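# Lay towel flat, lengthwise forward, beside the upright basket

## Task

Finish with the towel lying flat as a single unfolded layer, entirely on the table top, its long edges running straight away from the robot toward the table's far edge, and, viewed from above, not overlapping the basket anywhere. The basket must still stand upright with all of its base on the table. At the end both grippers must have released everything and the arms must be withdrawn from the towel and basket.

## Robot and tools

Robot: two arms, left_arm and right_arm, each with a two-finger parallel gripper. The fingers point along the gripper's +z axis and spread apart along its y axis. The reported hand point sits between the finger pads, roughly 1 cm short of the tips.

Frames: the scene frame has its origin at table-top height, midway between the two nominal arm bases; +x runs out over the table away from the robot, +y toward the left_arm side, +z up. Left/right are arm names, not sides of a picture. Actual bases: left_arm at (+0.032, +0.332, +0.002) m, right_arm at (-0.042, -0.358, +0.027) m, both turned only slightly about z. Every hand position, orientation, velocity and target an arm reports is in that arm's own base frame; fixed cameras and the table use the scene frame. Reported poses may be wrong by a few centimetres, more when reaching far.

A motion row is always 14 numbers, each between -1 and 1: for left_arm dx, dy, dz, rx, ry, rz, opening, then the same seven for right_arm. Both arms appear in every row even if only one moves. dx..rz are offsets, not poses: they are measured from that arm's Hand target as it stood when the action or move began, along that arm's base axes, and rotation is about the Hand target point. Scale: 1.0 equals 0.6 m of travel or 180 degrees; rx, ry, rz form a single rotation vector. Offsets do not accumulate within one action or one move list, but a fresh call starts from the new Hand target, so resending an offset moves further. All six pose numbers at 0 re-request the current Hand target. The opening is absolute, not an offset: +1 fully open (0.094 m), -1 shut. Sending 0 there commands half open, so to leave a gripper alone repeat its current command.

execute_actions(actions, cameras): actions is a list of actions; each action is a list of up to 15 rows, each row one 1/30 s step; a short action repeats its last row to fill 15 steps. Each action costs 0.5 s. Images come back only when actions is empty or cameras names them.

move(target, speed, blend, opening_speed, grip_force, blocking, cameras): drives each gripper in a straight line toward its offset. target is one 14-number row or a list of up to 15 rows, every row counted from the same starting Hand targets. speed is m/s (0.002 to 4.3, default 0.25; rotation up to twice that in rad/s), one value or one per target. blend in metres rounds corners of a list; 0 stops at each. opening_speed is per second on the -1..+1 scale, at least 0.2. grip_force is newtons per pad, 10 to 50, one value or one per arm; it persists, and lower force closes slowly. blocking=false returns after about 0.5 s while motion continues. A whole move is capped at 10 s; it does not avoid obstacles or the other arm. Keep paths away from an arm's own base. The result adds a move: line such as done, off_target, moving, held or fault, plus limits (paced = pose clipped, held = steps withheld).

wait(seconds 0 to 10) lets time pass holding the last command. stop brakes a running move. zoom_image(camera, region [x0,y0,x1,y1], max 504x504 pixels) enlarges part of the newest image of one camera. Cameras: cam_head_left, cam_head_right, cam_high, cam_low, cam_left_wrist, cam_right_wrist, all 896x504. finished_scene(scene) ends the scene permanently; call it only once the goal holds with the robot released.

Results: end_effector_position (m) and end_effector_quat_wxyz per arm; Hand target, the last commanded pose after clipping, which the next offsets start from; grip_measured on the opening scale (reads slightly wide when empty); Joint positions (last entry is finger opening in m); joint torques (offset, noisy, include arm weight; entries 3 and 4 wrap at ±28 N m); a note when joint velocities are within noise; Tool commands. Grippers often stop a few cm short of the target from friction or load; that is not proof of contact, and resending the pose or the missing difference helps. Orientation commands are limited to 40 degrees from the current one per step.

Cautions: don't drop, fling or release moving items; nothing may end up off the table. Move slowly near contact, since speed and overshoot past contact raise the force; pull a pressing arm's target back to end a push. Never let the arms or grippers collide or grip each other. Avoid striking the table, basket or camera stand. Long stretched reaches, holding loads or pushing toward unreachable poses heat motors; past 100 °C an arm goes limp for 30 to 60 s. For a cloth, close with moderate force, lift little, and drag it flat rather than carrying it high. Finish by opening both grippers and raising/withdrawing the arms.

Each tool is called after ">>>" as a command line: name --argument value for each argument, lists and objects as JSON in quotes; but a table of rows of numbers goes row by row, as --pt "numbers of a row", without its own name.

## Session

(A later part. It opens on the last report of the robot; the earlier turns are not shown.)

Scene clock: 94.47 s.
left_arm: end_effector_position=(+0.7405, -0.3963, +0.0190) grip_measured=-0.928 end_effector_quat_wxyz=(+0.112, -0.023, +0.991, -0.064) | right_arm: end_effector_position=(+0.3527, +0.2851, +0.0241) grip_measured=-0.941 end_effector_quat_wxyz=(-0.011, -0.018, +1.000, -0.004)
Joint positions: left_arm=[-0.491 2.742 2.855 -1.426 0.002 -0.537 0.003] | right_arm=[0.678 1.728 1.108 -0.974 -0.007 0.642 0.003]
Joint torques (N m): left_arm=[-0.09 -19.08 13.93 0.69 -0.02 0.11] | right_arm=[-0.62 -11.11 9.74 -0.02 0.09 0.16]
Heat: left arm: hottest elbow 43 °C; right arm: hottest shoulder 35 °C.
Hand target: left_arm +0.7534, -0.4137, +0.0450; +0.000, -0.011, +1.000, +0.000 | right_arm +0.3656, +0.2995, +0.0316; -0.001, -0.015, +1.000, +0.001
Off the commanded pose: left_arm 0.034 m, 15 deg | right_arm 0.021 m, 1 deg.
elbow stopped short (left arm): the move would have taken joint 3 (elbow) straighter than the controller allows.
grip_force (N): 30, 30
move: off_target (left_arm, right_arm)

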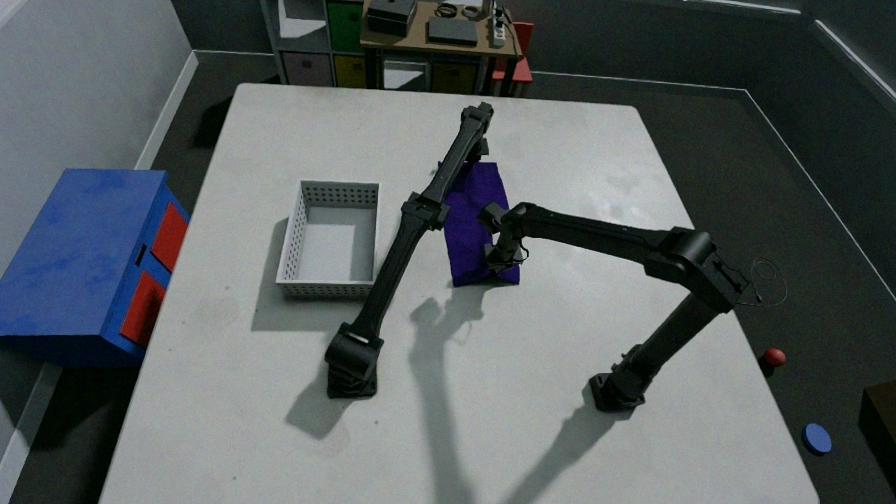

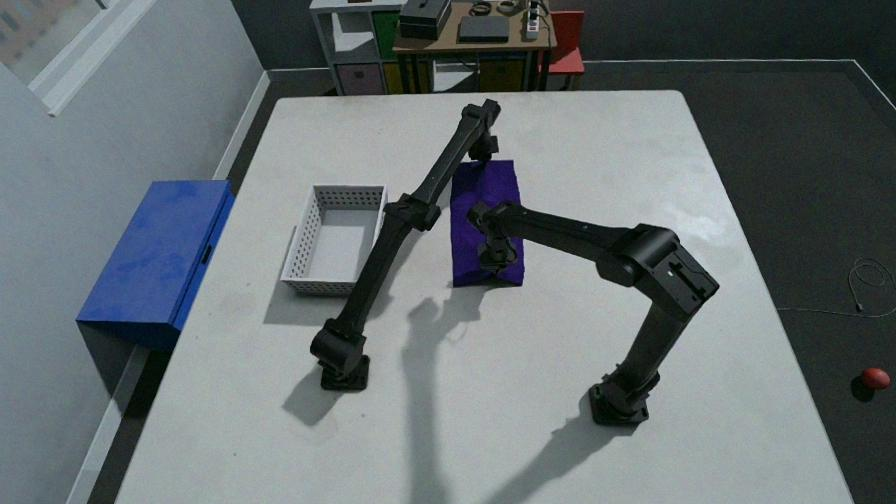

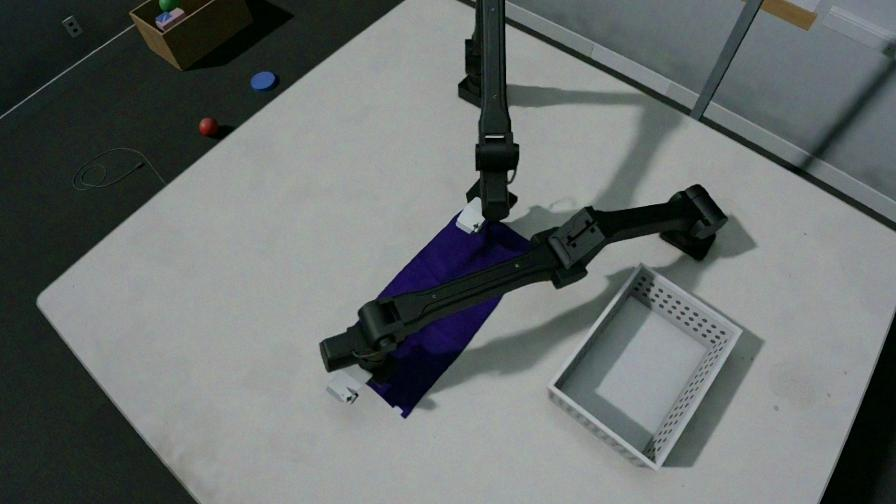

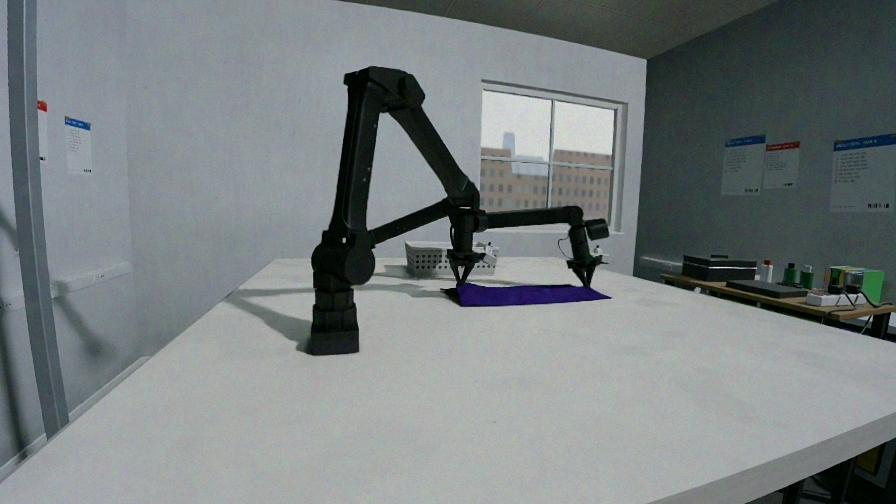

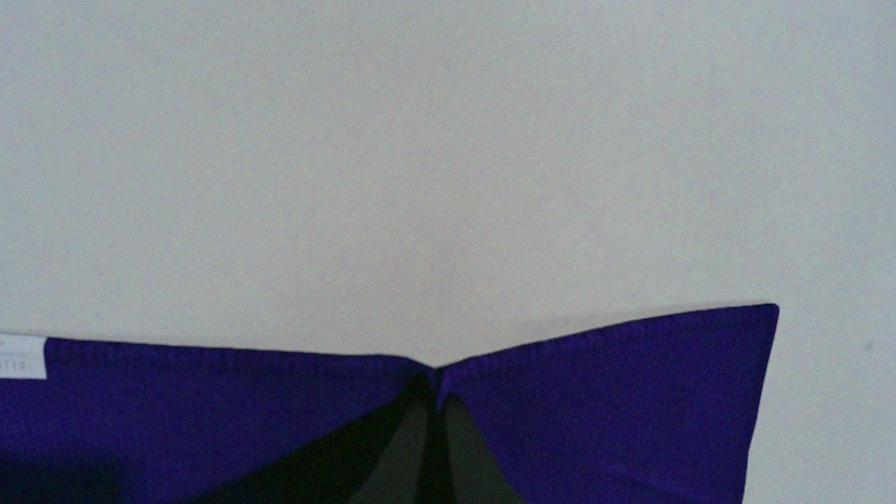

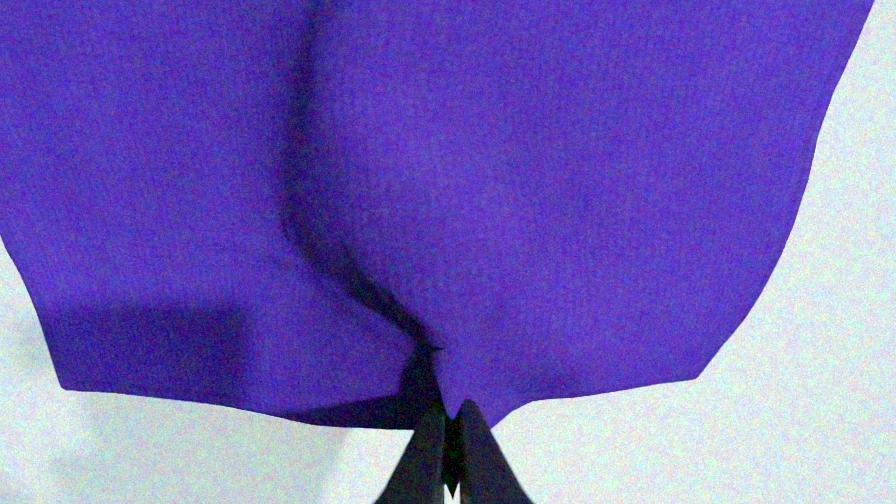

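>>> move --target '[-0.0523,0,-0.055,0,0,0,-1,-0.0643,0.0017,-0.0727,0,0,0,-1]' --speed 0.06 --cameras '["cam_head_left","cam_head_right","cam_high","cam_low","cam_left_wrist","cam_right_wrist"]'

Scene clock: 100.47 s.
left_arm: end_effector_position=(+0.7230, -0.3964, +0.0068) grip_measured=-0.928 end_effector_quat_wxyz=(+0.082, -0.018, +0.995, -0.046) | right_arm: end_effector_position=(+0.3306, +0.2973, -0.0039) grip_measured=-0.941 end_effector_quat_wxyz=(+0.001, -0.016, +1.000, +0.005)
Joint positions: left_arm=[-0.501 2.759 2.868 -1.492 -0.001 -0.537 0.003] | right_arm=[0.731 1.74 1.032 -0.856 -0.005 0.699 0.003]
Joint torques (N m): left_arm=[-0.73 -17.73 12.89 -0.36 0.01 -0.02] | right_arm=[-0.38 -10.81 5.57 0.83 0.06 0.12]
Heat: left arm: hottest elbow 45 °C; right arm: hottest shoulder 35 °C.
Hand target: left_arm +0.7219, -0.4137, +0.0119; +0.000, -0.011, +1.000, +0.000 | right_arm +0.3270, +0.3005, -0.0121; -0.001, -0.015, +1.000, +0.001
Off the commanded pose: left_arm 0.018 m, 11 deg | right_arm 0.009 m, 1 deg.
elbow stopped short (left arm): the move would have taken joint 3 (elbow) straighter than the controller allows.
grip_force (N): 30, 30
move: off_target (left_arm)

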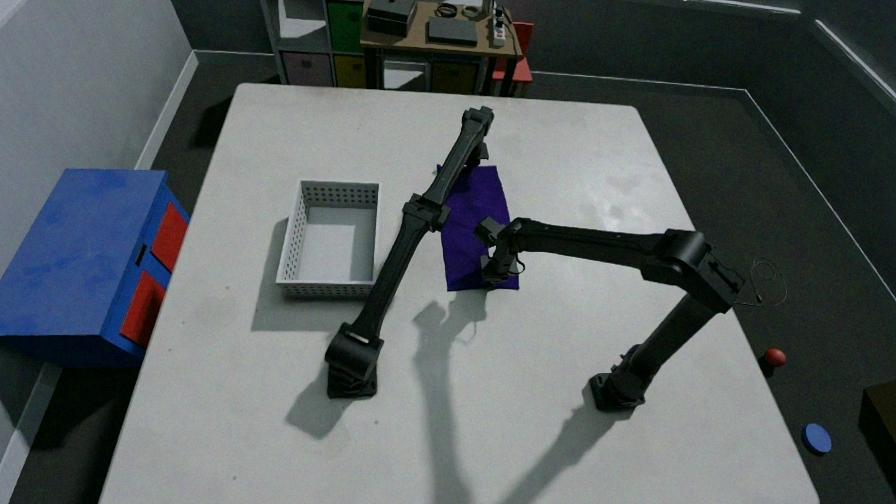

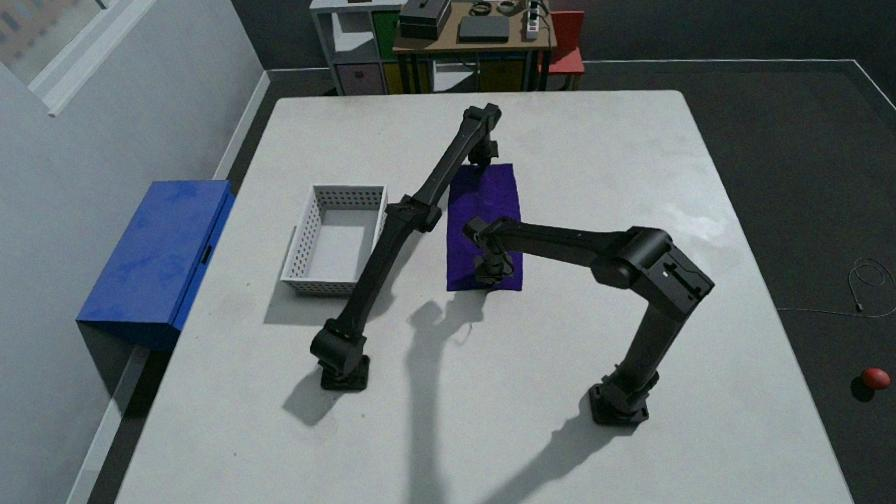

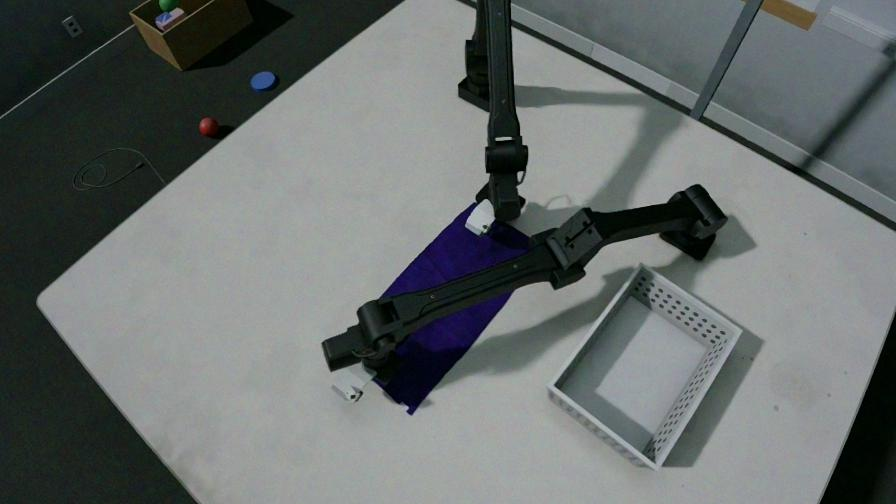

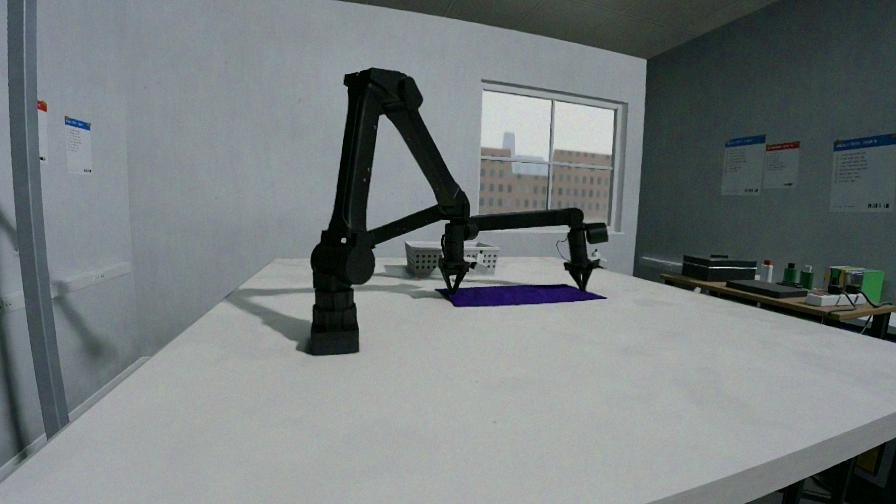

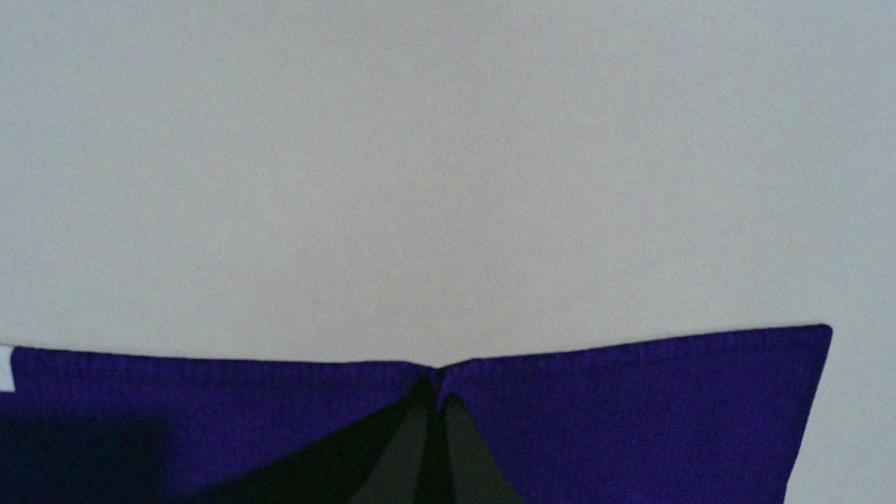

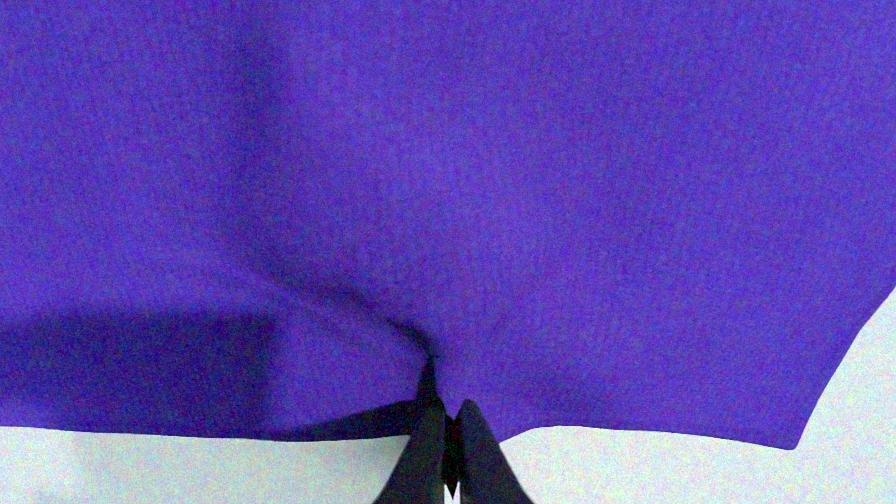

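>>> move --target '[0.003,-0.018,-0.01,0,0,0,-1,-0.01,0.002,-0.022,0,0,0,-1]' --speed 0.05 --cameras '["cam_head_right","cam_left_wrist","cam_right_wrist"]'

Scene clock: 104.90 s.
left_arm: end_effector_position=(+0.7228, -0.3975, +0.0060) grip_measured=-0.928 end_effector_quat_wxyz=(+0.083, -0.018, +0.995, -0.045) | right_arm: end_effector_position=(+0.3262, +0.2985, -0.0154) grip_measured=-0.941 end_effector_quat_wxyz=(+0.003, -0.015, +1.000, +0.005)
Joint positions: left_arm=[-0.503 2.76 2.868 -1.49 -0.006 -0.539 0.003] | right_arm=[0.741 1.754 1.013 -0.819 -0.004 0.71 0.003]
Joint torques (N m): left_arm=[-0.79 -17.2 12.9 0.5 0.11 -0.09] | right_arm=[-0.03 -10.58 5.24 0.91 0.02 0.16]
Heat: left arm: hottest elbow 45 °C; right arm: hottest elbow 35 °C.
Hand target: left_arm +0.7237, -0.4245, +0.0058; +0.000, -0.011, +1.000, +0.000 | right_arm +0.3210, +0.3015, -0.0254; -0.001, -0.014, +1.000, +0.001
Off the commanded pose: left_arm 0.027 m, 11 deg | right_arm 0.012 m, 1 deg.
elbow stopped short (left arm): the move would have taken joint 3 (elbow) straighter than the controller allows.
grip_force (N): 30, 30
move: off_target (left_arm, right_arm)
Images, in order (width x height): cam_head_right 896x504, cam_left_wrist 896x504, cam_right_wrist 896x504.

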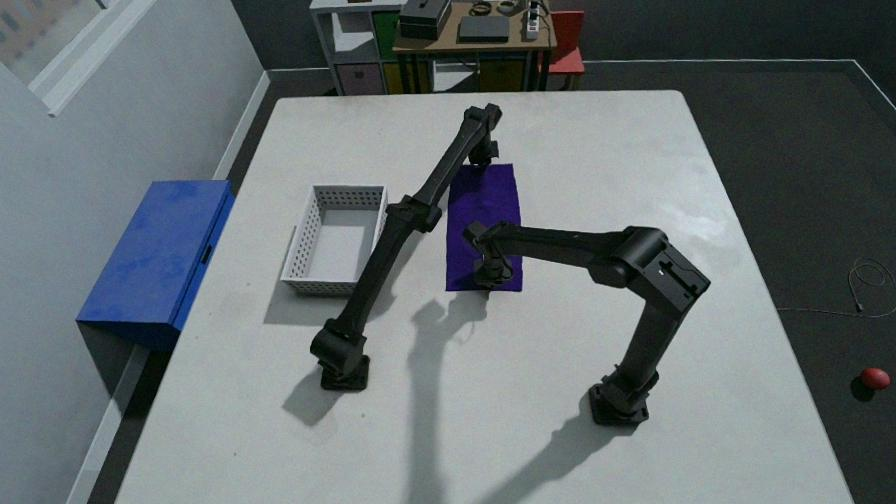

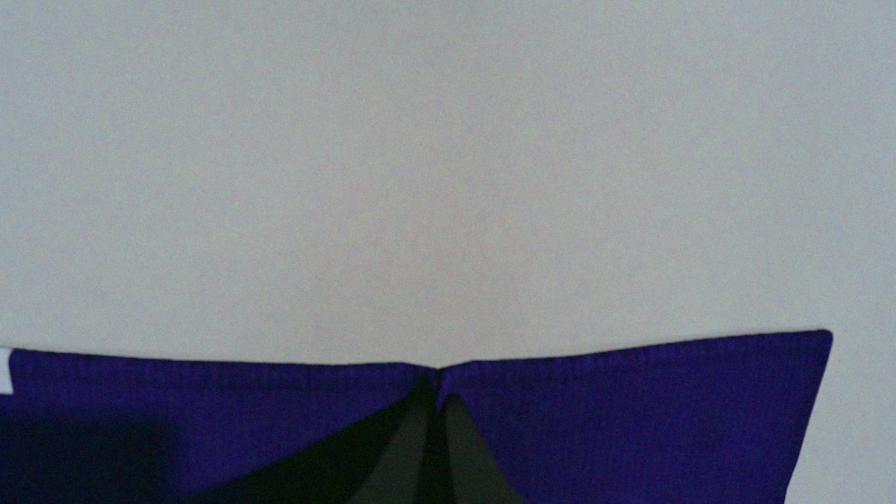

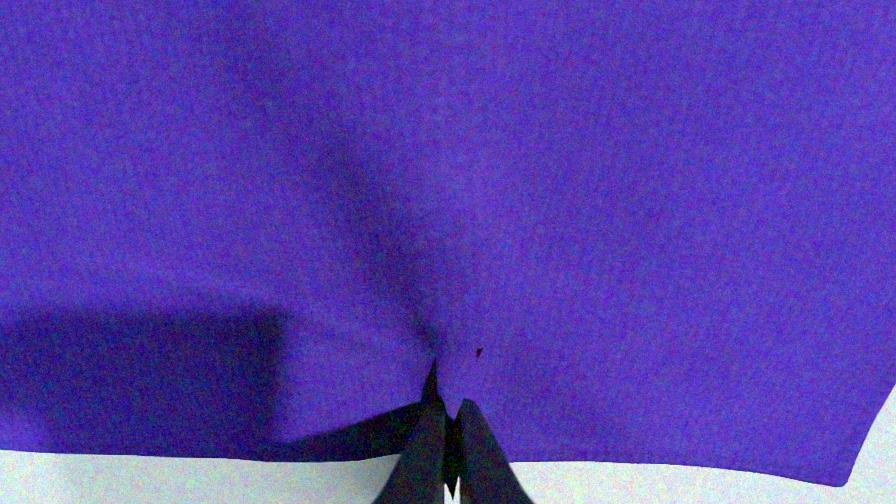

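>>> move --target '[0,0.018,0,0,0,0,-0.35,0.004,0,0,0,0,0,-0.35]' --speed 0.05 --opening_speed 0.5 --cameras '["cam_left_wrist","cam_right_wrist"]'

Scene clock: 108.00 s.
left_arm: end_effector_position=(+0.7203, -0.4065, +0.0071) grip_measured=-0.352 end_effector_quat_wxyz=(+0.086, -0.013, +0.995, -0.049) | right_arm: end_effector_position=(+0.3257, +0.2989, -0.0162) grip_measured=-0.351 end_effector_quat_wxyz=(+0.002, -0.016, +1.000, +0.005)
Joint positions: left_arm=[-0.514 2.763 2.875 -1.485 -0.002 -0.539 0.03] | right_arm=[0.742 1.756 1.013 -0.818 -0.004 0.71 0.03]
Joint torques (N m): left_arm=[0.26 -17.49 12.4 -0.16 0.09 0] | right_arm=[-0.38 -10.4 5.7 0.79 0.02 0.12]
Heat: left arm: hottest elbow 45 °C; right arm: hottest elbow 35 °C.
Hand target: left_arm +0.7236, -0.4139, +0.0059; +0.000, -0.011, +1.000, +0.000 | right_arm +0.3235, +0.3016, -0.0254; -0.001, -0.014, +1.000, +0.001
Off the commanded pose: left_arm 0.008 m, 11 deg | right_arm 0.010 m, 1 deg.
elbow stopped short (left arm): the move would have taken joint 3 (elbow) straighter than the controller allows.
grip_force (N): 30, 30
move: off_target (left_arm)
Images, in order (width x height): cam_left_wrist 896x504, cam_right_wrist 896x504.

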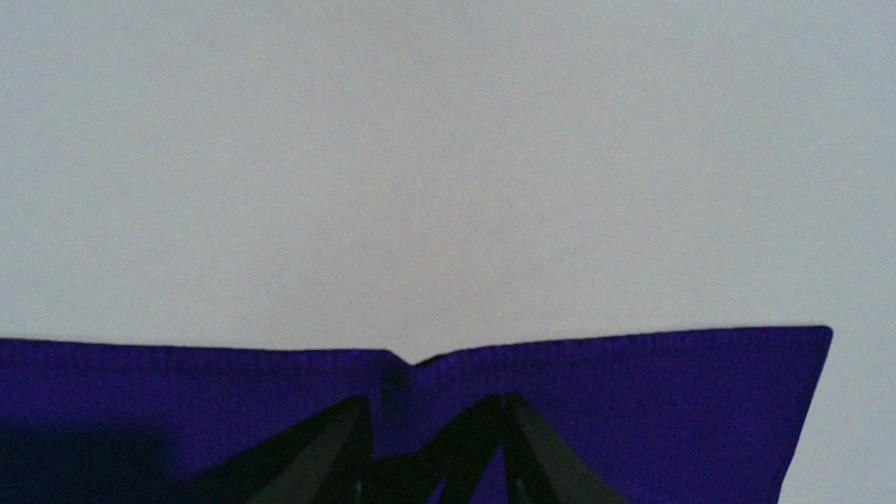

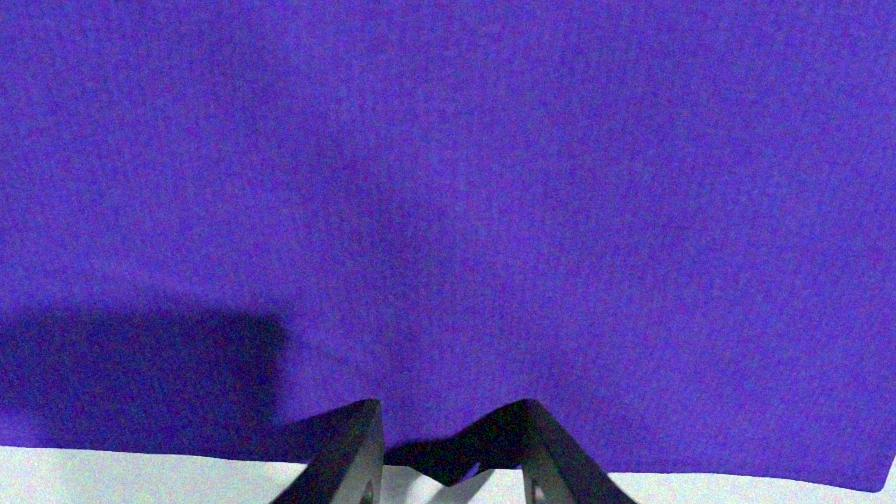

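>>> move --pt "0 0.018 0.08 0 0 0 -0.35 0.004 0 0.08 0 0 0 -0.35" --pt "-0.1 0.018 0.25 0 0 0 -0.35 0.004 0 0.25 0 0 0 -0.35" --speed 0.12 --blend '[0.01, 0]' --cameras '["all"]'

Scene clock: 111.63 s.
left_arm: end_effector_position=(+0.6704, -0.3971, +0.1398) grip_measured=-0.352 end_effector_quat_wxyz=(+0.063, -0.010, +0.997, -0.038) | right_arm: end_effector_position=(+0.3135, +0.2877, +0.0991) grip_measured=-0.351 end_effector_quat_wxyz=(-0.024, -0.016, +0.999, -0.019)
Joint positions: left_arm=[-0.534 2.55 2.815 -1.688 -0.001 -0.555 0.03] | right_arm=[0.742 1.583 1.146 -1.194 -0.004 0.71 0.03]
Joint torques (N m): left_arm=[-0.09 -19.84 7.51 -0.21 0.02 -0.08] | right_arm=[-0.62 -12.92 10.44 -0.13 -0.01 0.06]
Heat: left arm: hottest elbow 45 °C; right arm: hottest elbow 35 °C.
Hand target: left_arm +0.6637, -0.4030, +0.1560; +0.000, -0.011, +1.000, +0.000 | right_arm +0.3259, +0.3016, +0.1248; -0.001, -0.014, +1.000, +0.001
Off the commanded pose: left_arm 0.018 m, 8 deg | right_arm 0.032 m, 3 deg.
elbow stopped short (left arm): the move would have taken joint 3 (elbow) straighter than the controller allows.
joint sent to its limit (left arm) — joint 4 (wrist pitch), lower limit. The joint targets are off in orientation, not in position.
grip_force (N): 30, 30
move: off_target (left_arm, right_arm)

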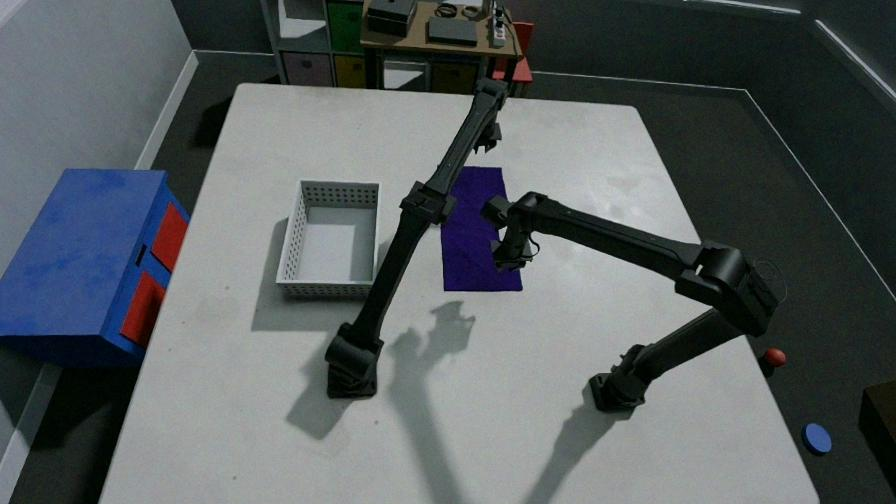

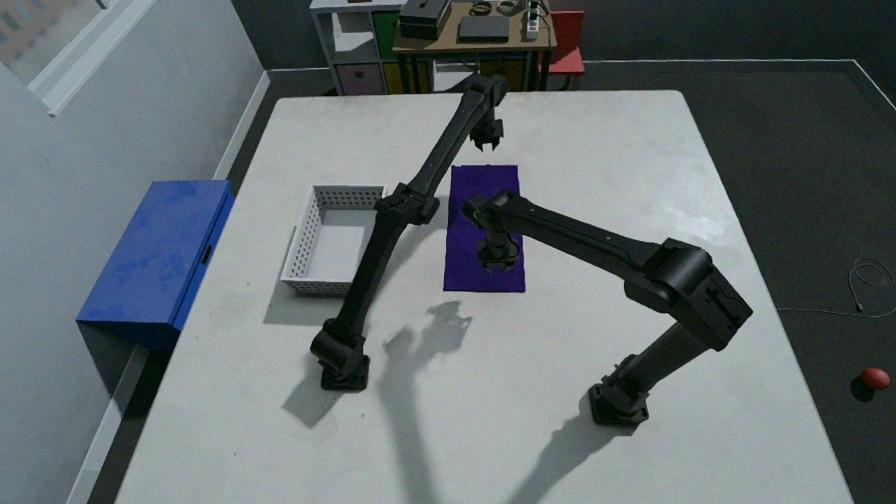

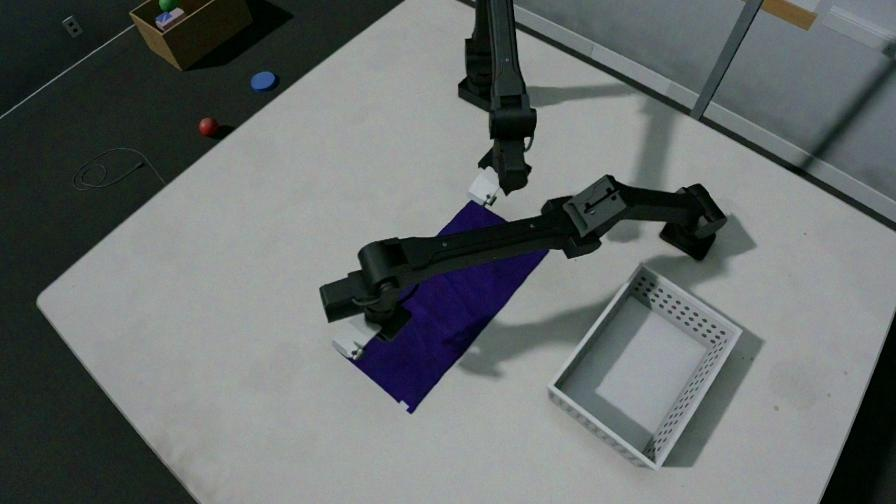

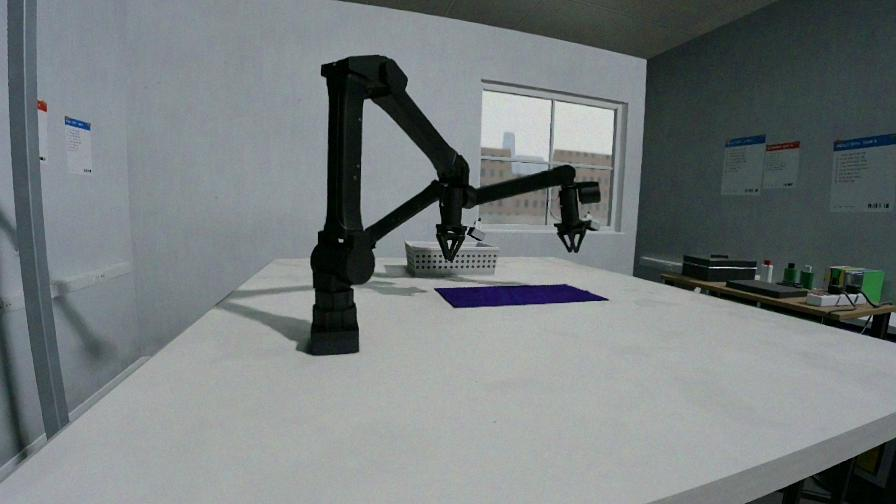

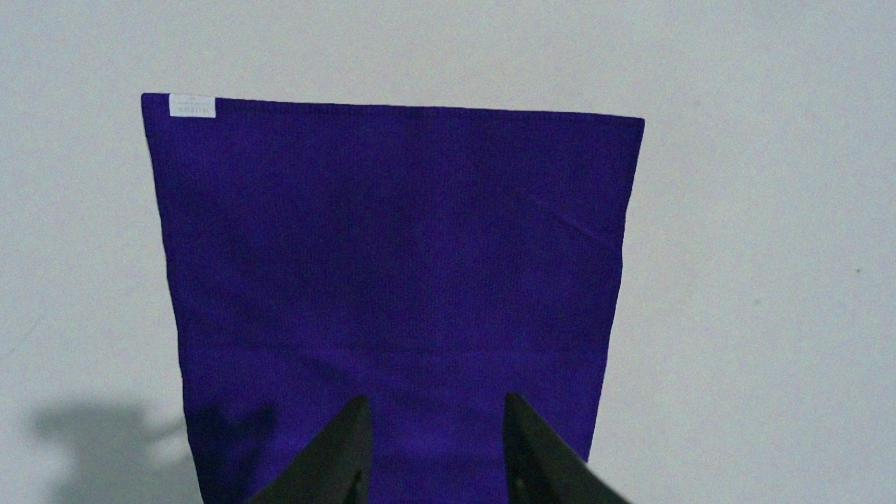

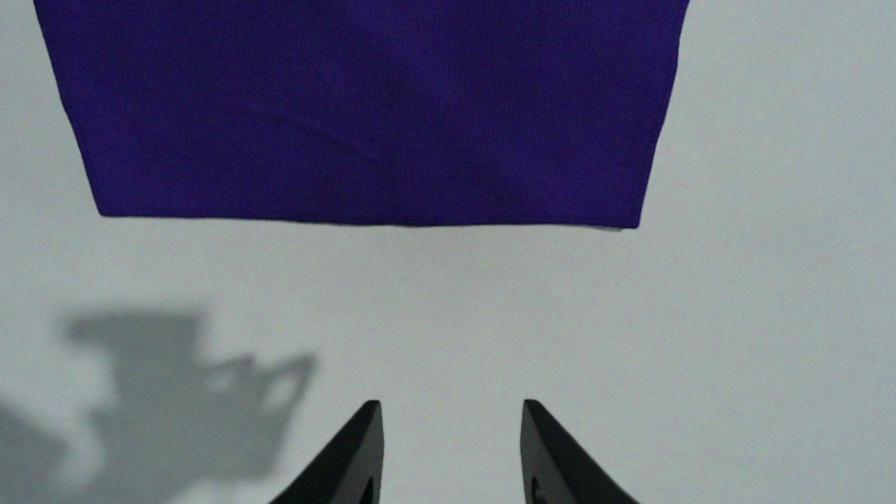

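>>> move --target '[-0.356,0.472,0.24,0,-0.18,0,-0.35,0.123,-0.636,0.258,0,-0.1,0,-0.35]' --speed 0.3 --cameras '["cam_head_left","cam_head_right","cam_high","cam_low"]'

Scene clock: 116.73 s.
left_arm: end_effector_position=(+0.4472, -0.1241, +0.3001) grip_measured=-0.352 end_effector_quat_wxyz=(+0.273, -0.010, +0.962, -0.003) | right_arm: end_effector_position=(+0.3860, -0.0733, +0.2590) grip_measured=-0.351 end_effector_quat_wxyz=(+0.139, -0.011, +0.990, +0.002)
Joint positions: left_arm=[-0.334 1.226 1.231 -1.049 -0.173 -0.309 0.03] | right_arm=[-0.216 1.192 1.166 -1.275 -0.067 -0.229 0.03]
Joint torques (N m): left_arm=[1.79 -6.12 8.4 1.18 0.02 0.14] | right_arm=[-1.9 -6.07 12.26 0.42 -0.25 -0.15]
Heat: left arm: hottest elbow 45 °C; right arm: hottest elbow 35 °C.
Hand target: left_arm +0.4500, -0.1198, +0.2999; +0.279, -0.010, +0.960, -0.003 | right_arm +0.3997, -0.0800, +0.2794; +0.156, -0.015, +0.988, -0.001
Off the commanded pose: left_arm 0.005 m, 1 deg | right_arm 0.026 m, 2 deg.
grip_force (N): 30, 30
move: off_target (right_arm)
Images, in order (width x height): cam_head_left 896x504, cam_head_right 896x504, cam_high 896x504, cam_low 896x504.

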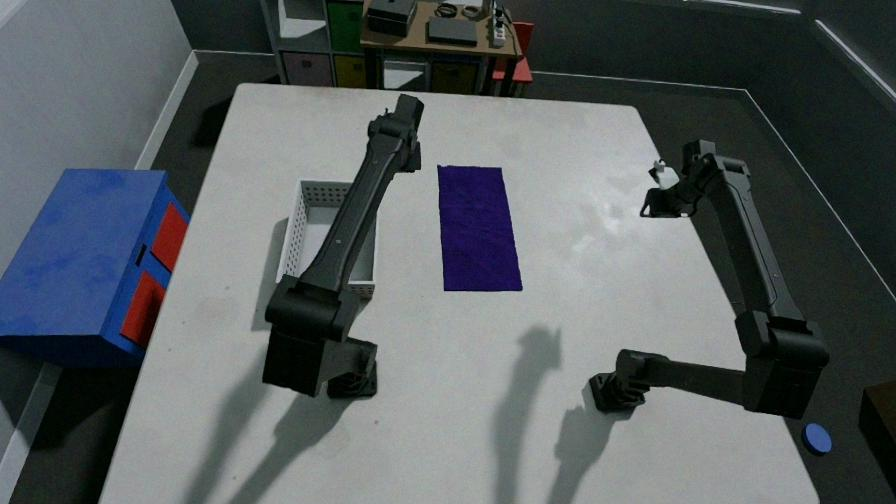

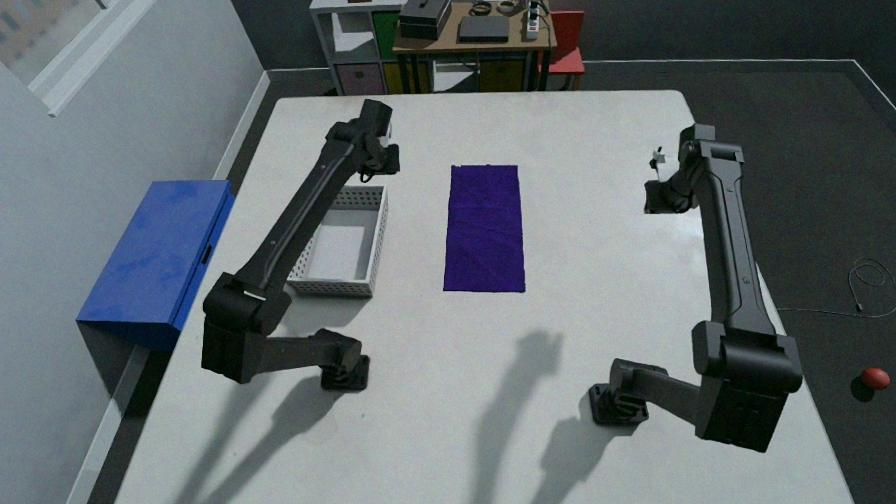

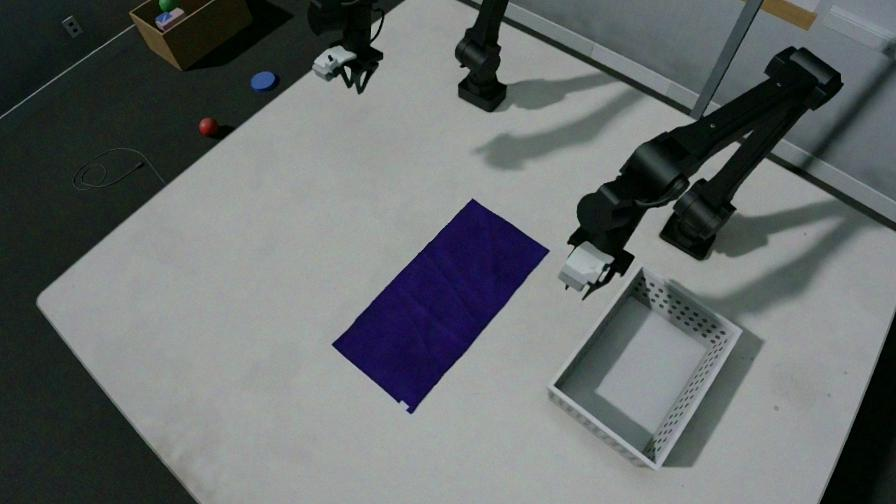

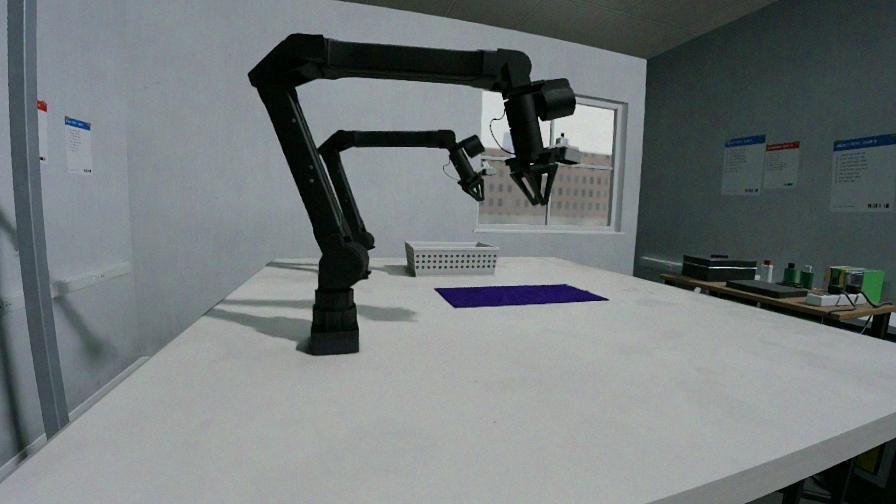

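>>> finished_scene --scene 1

The scene is finished: the task was done.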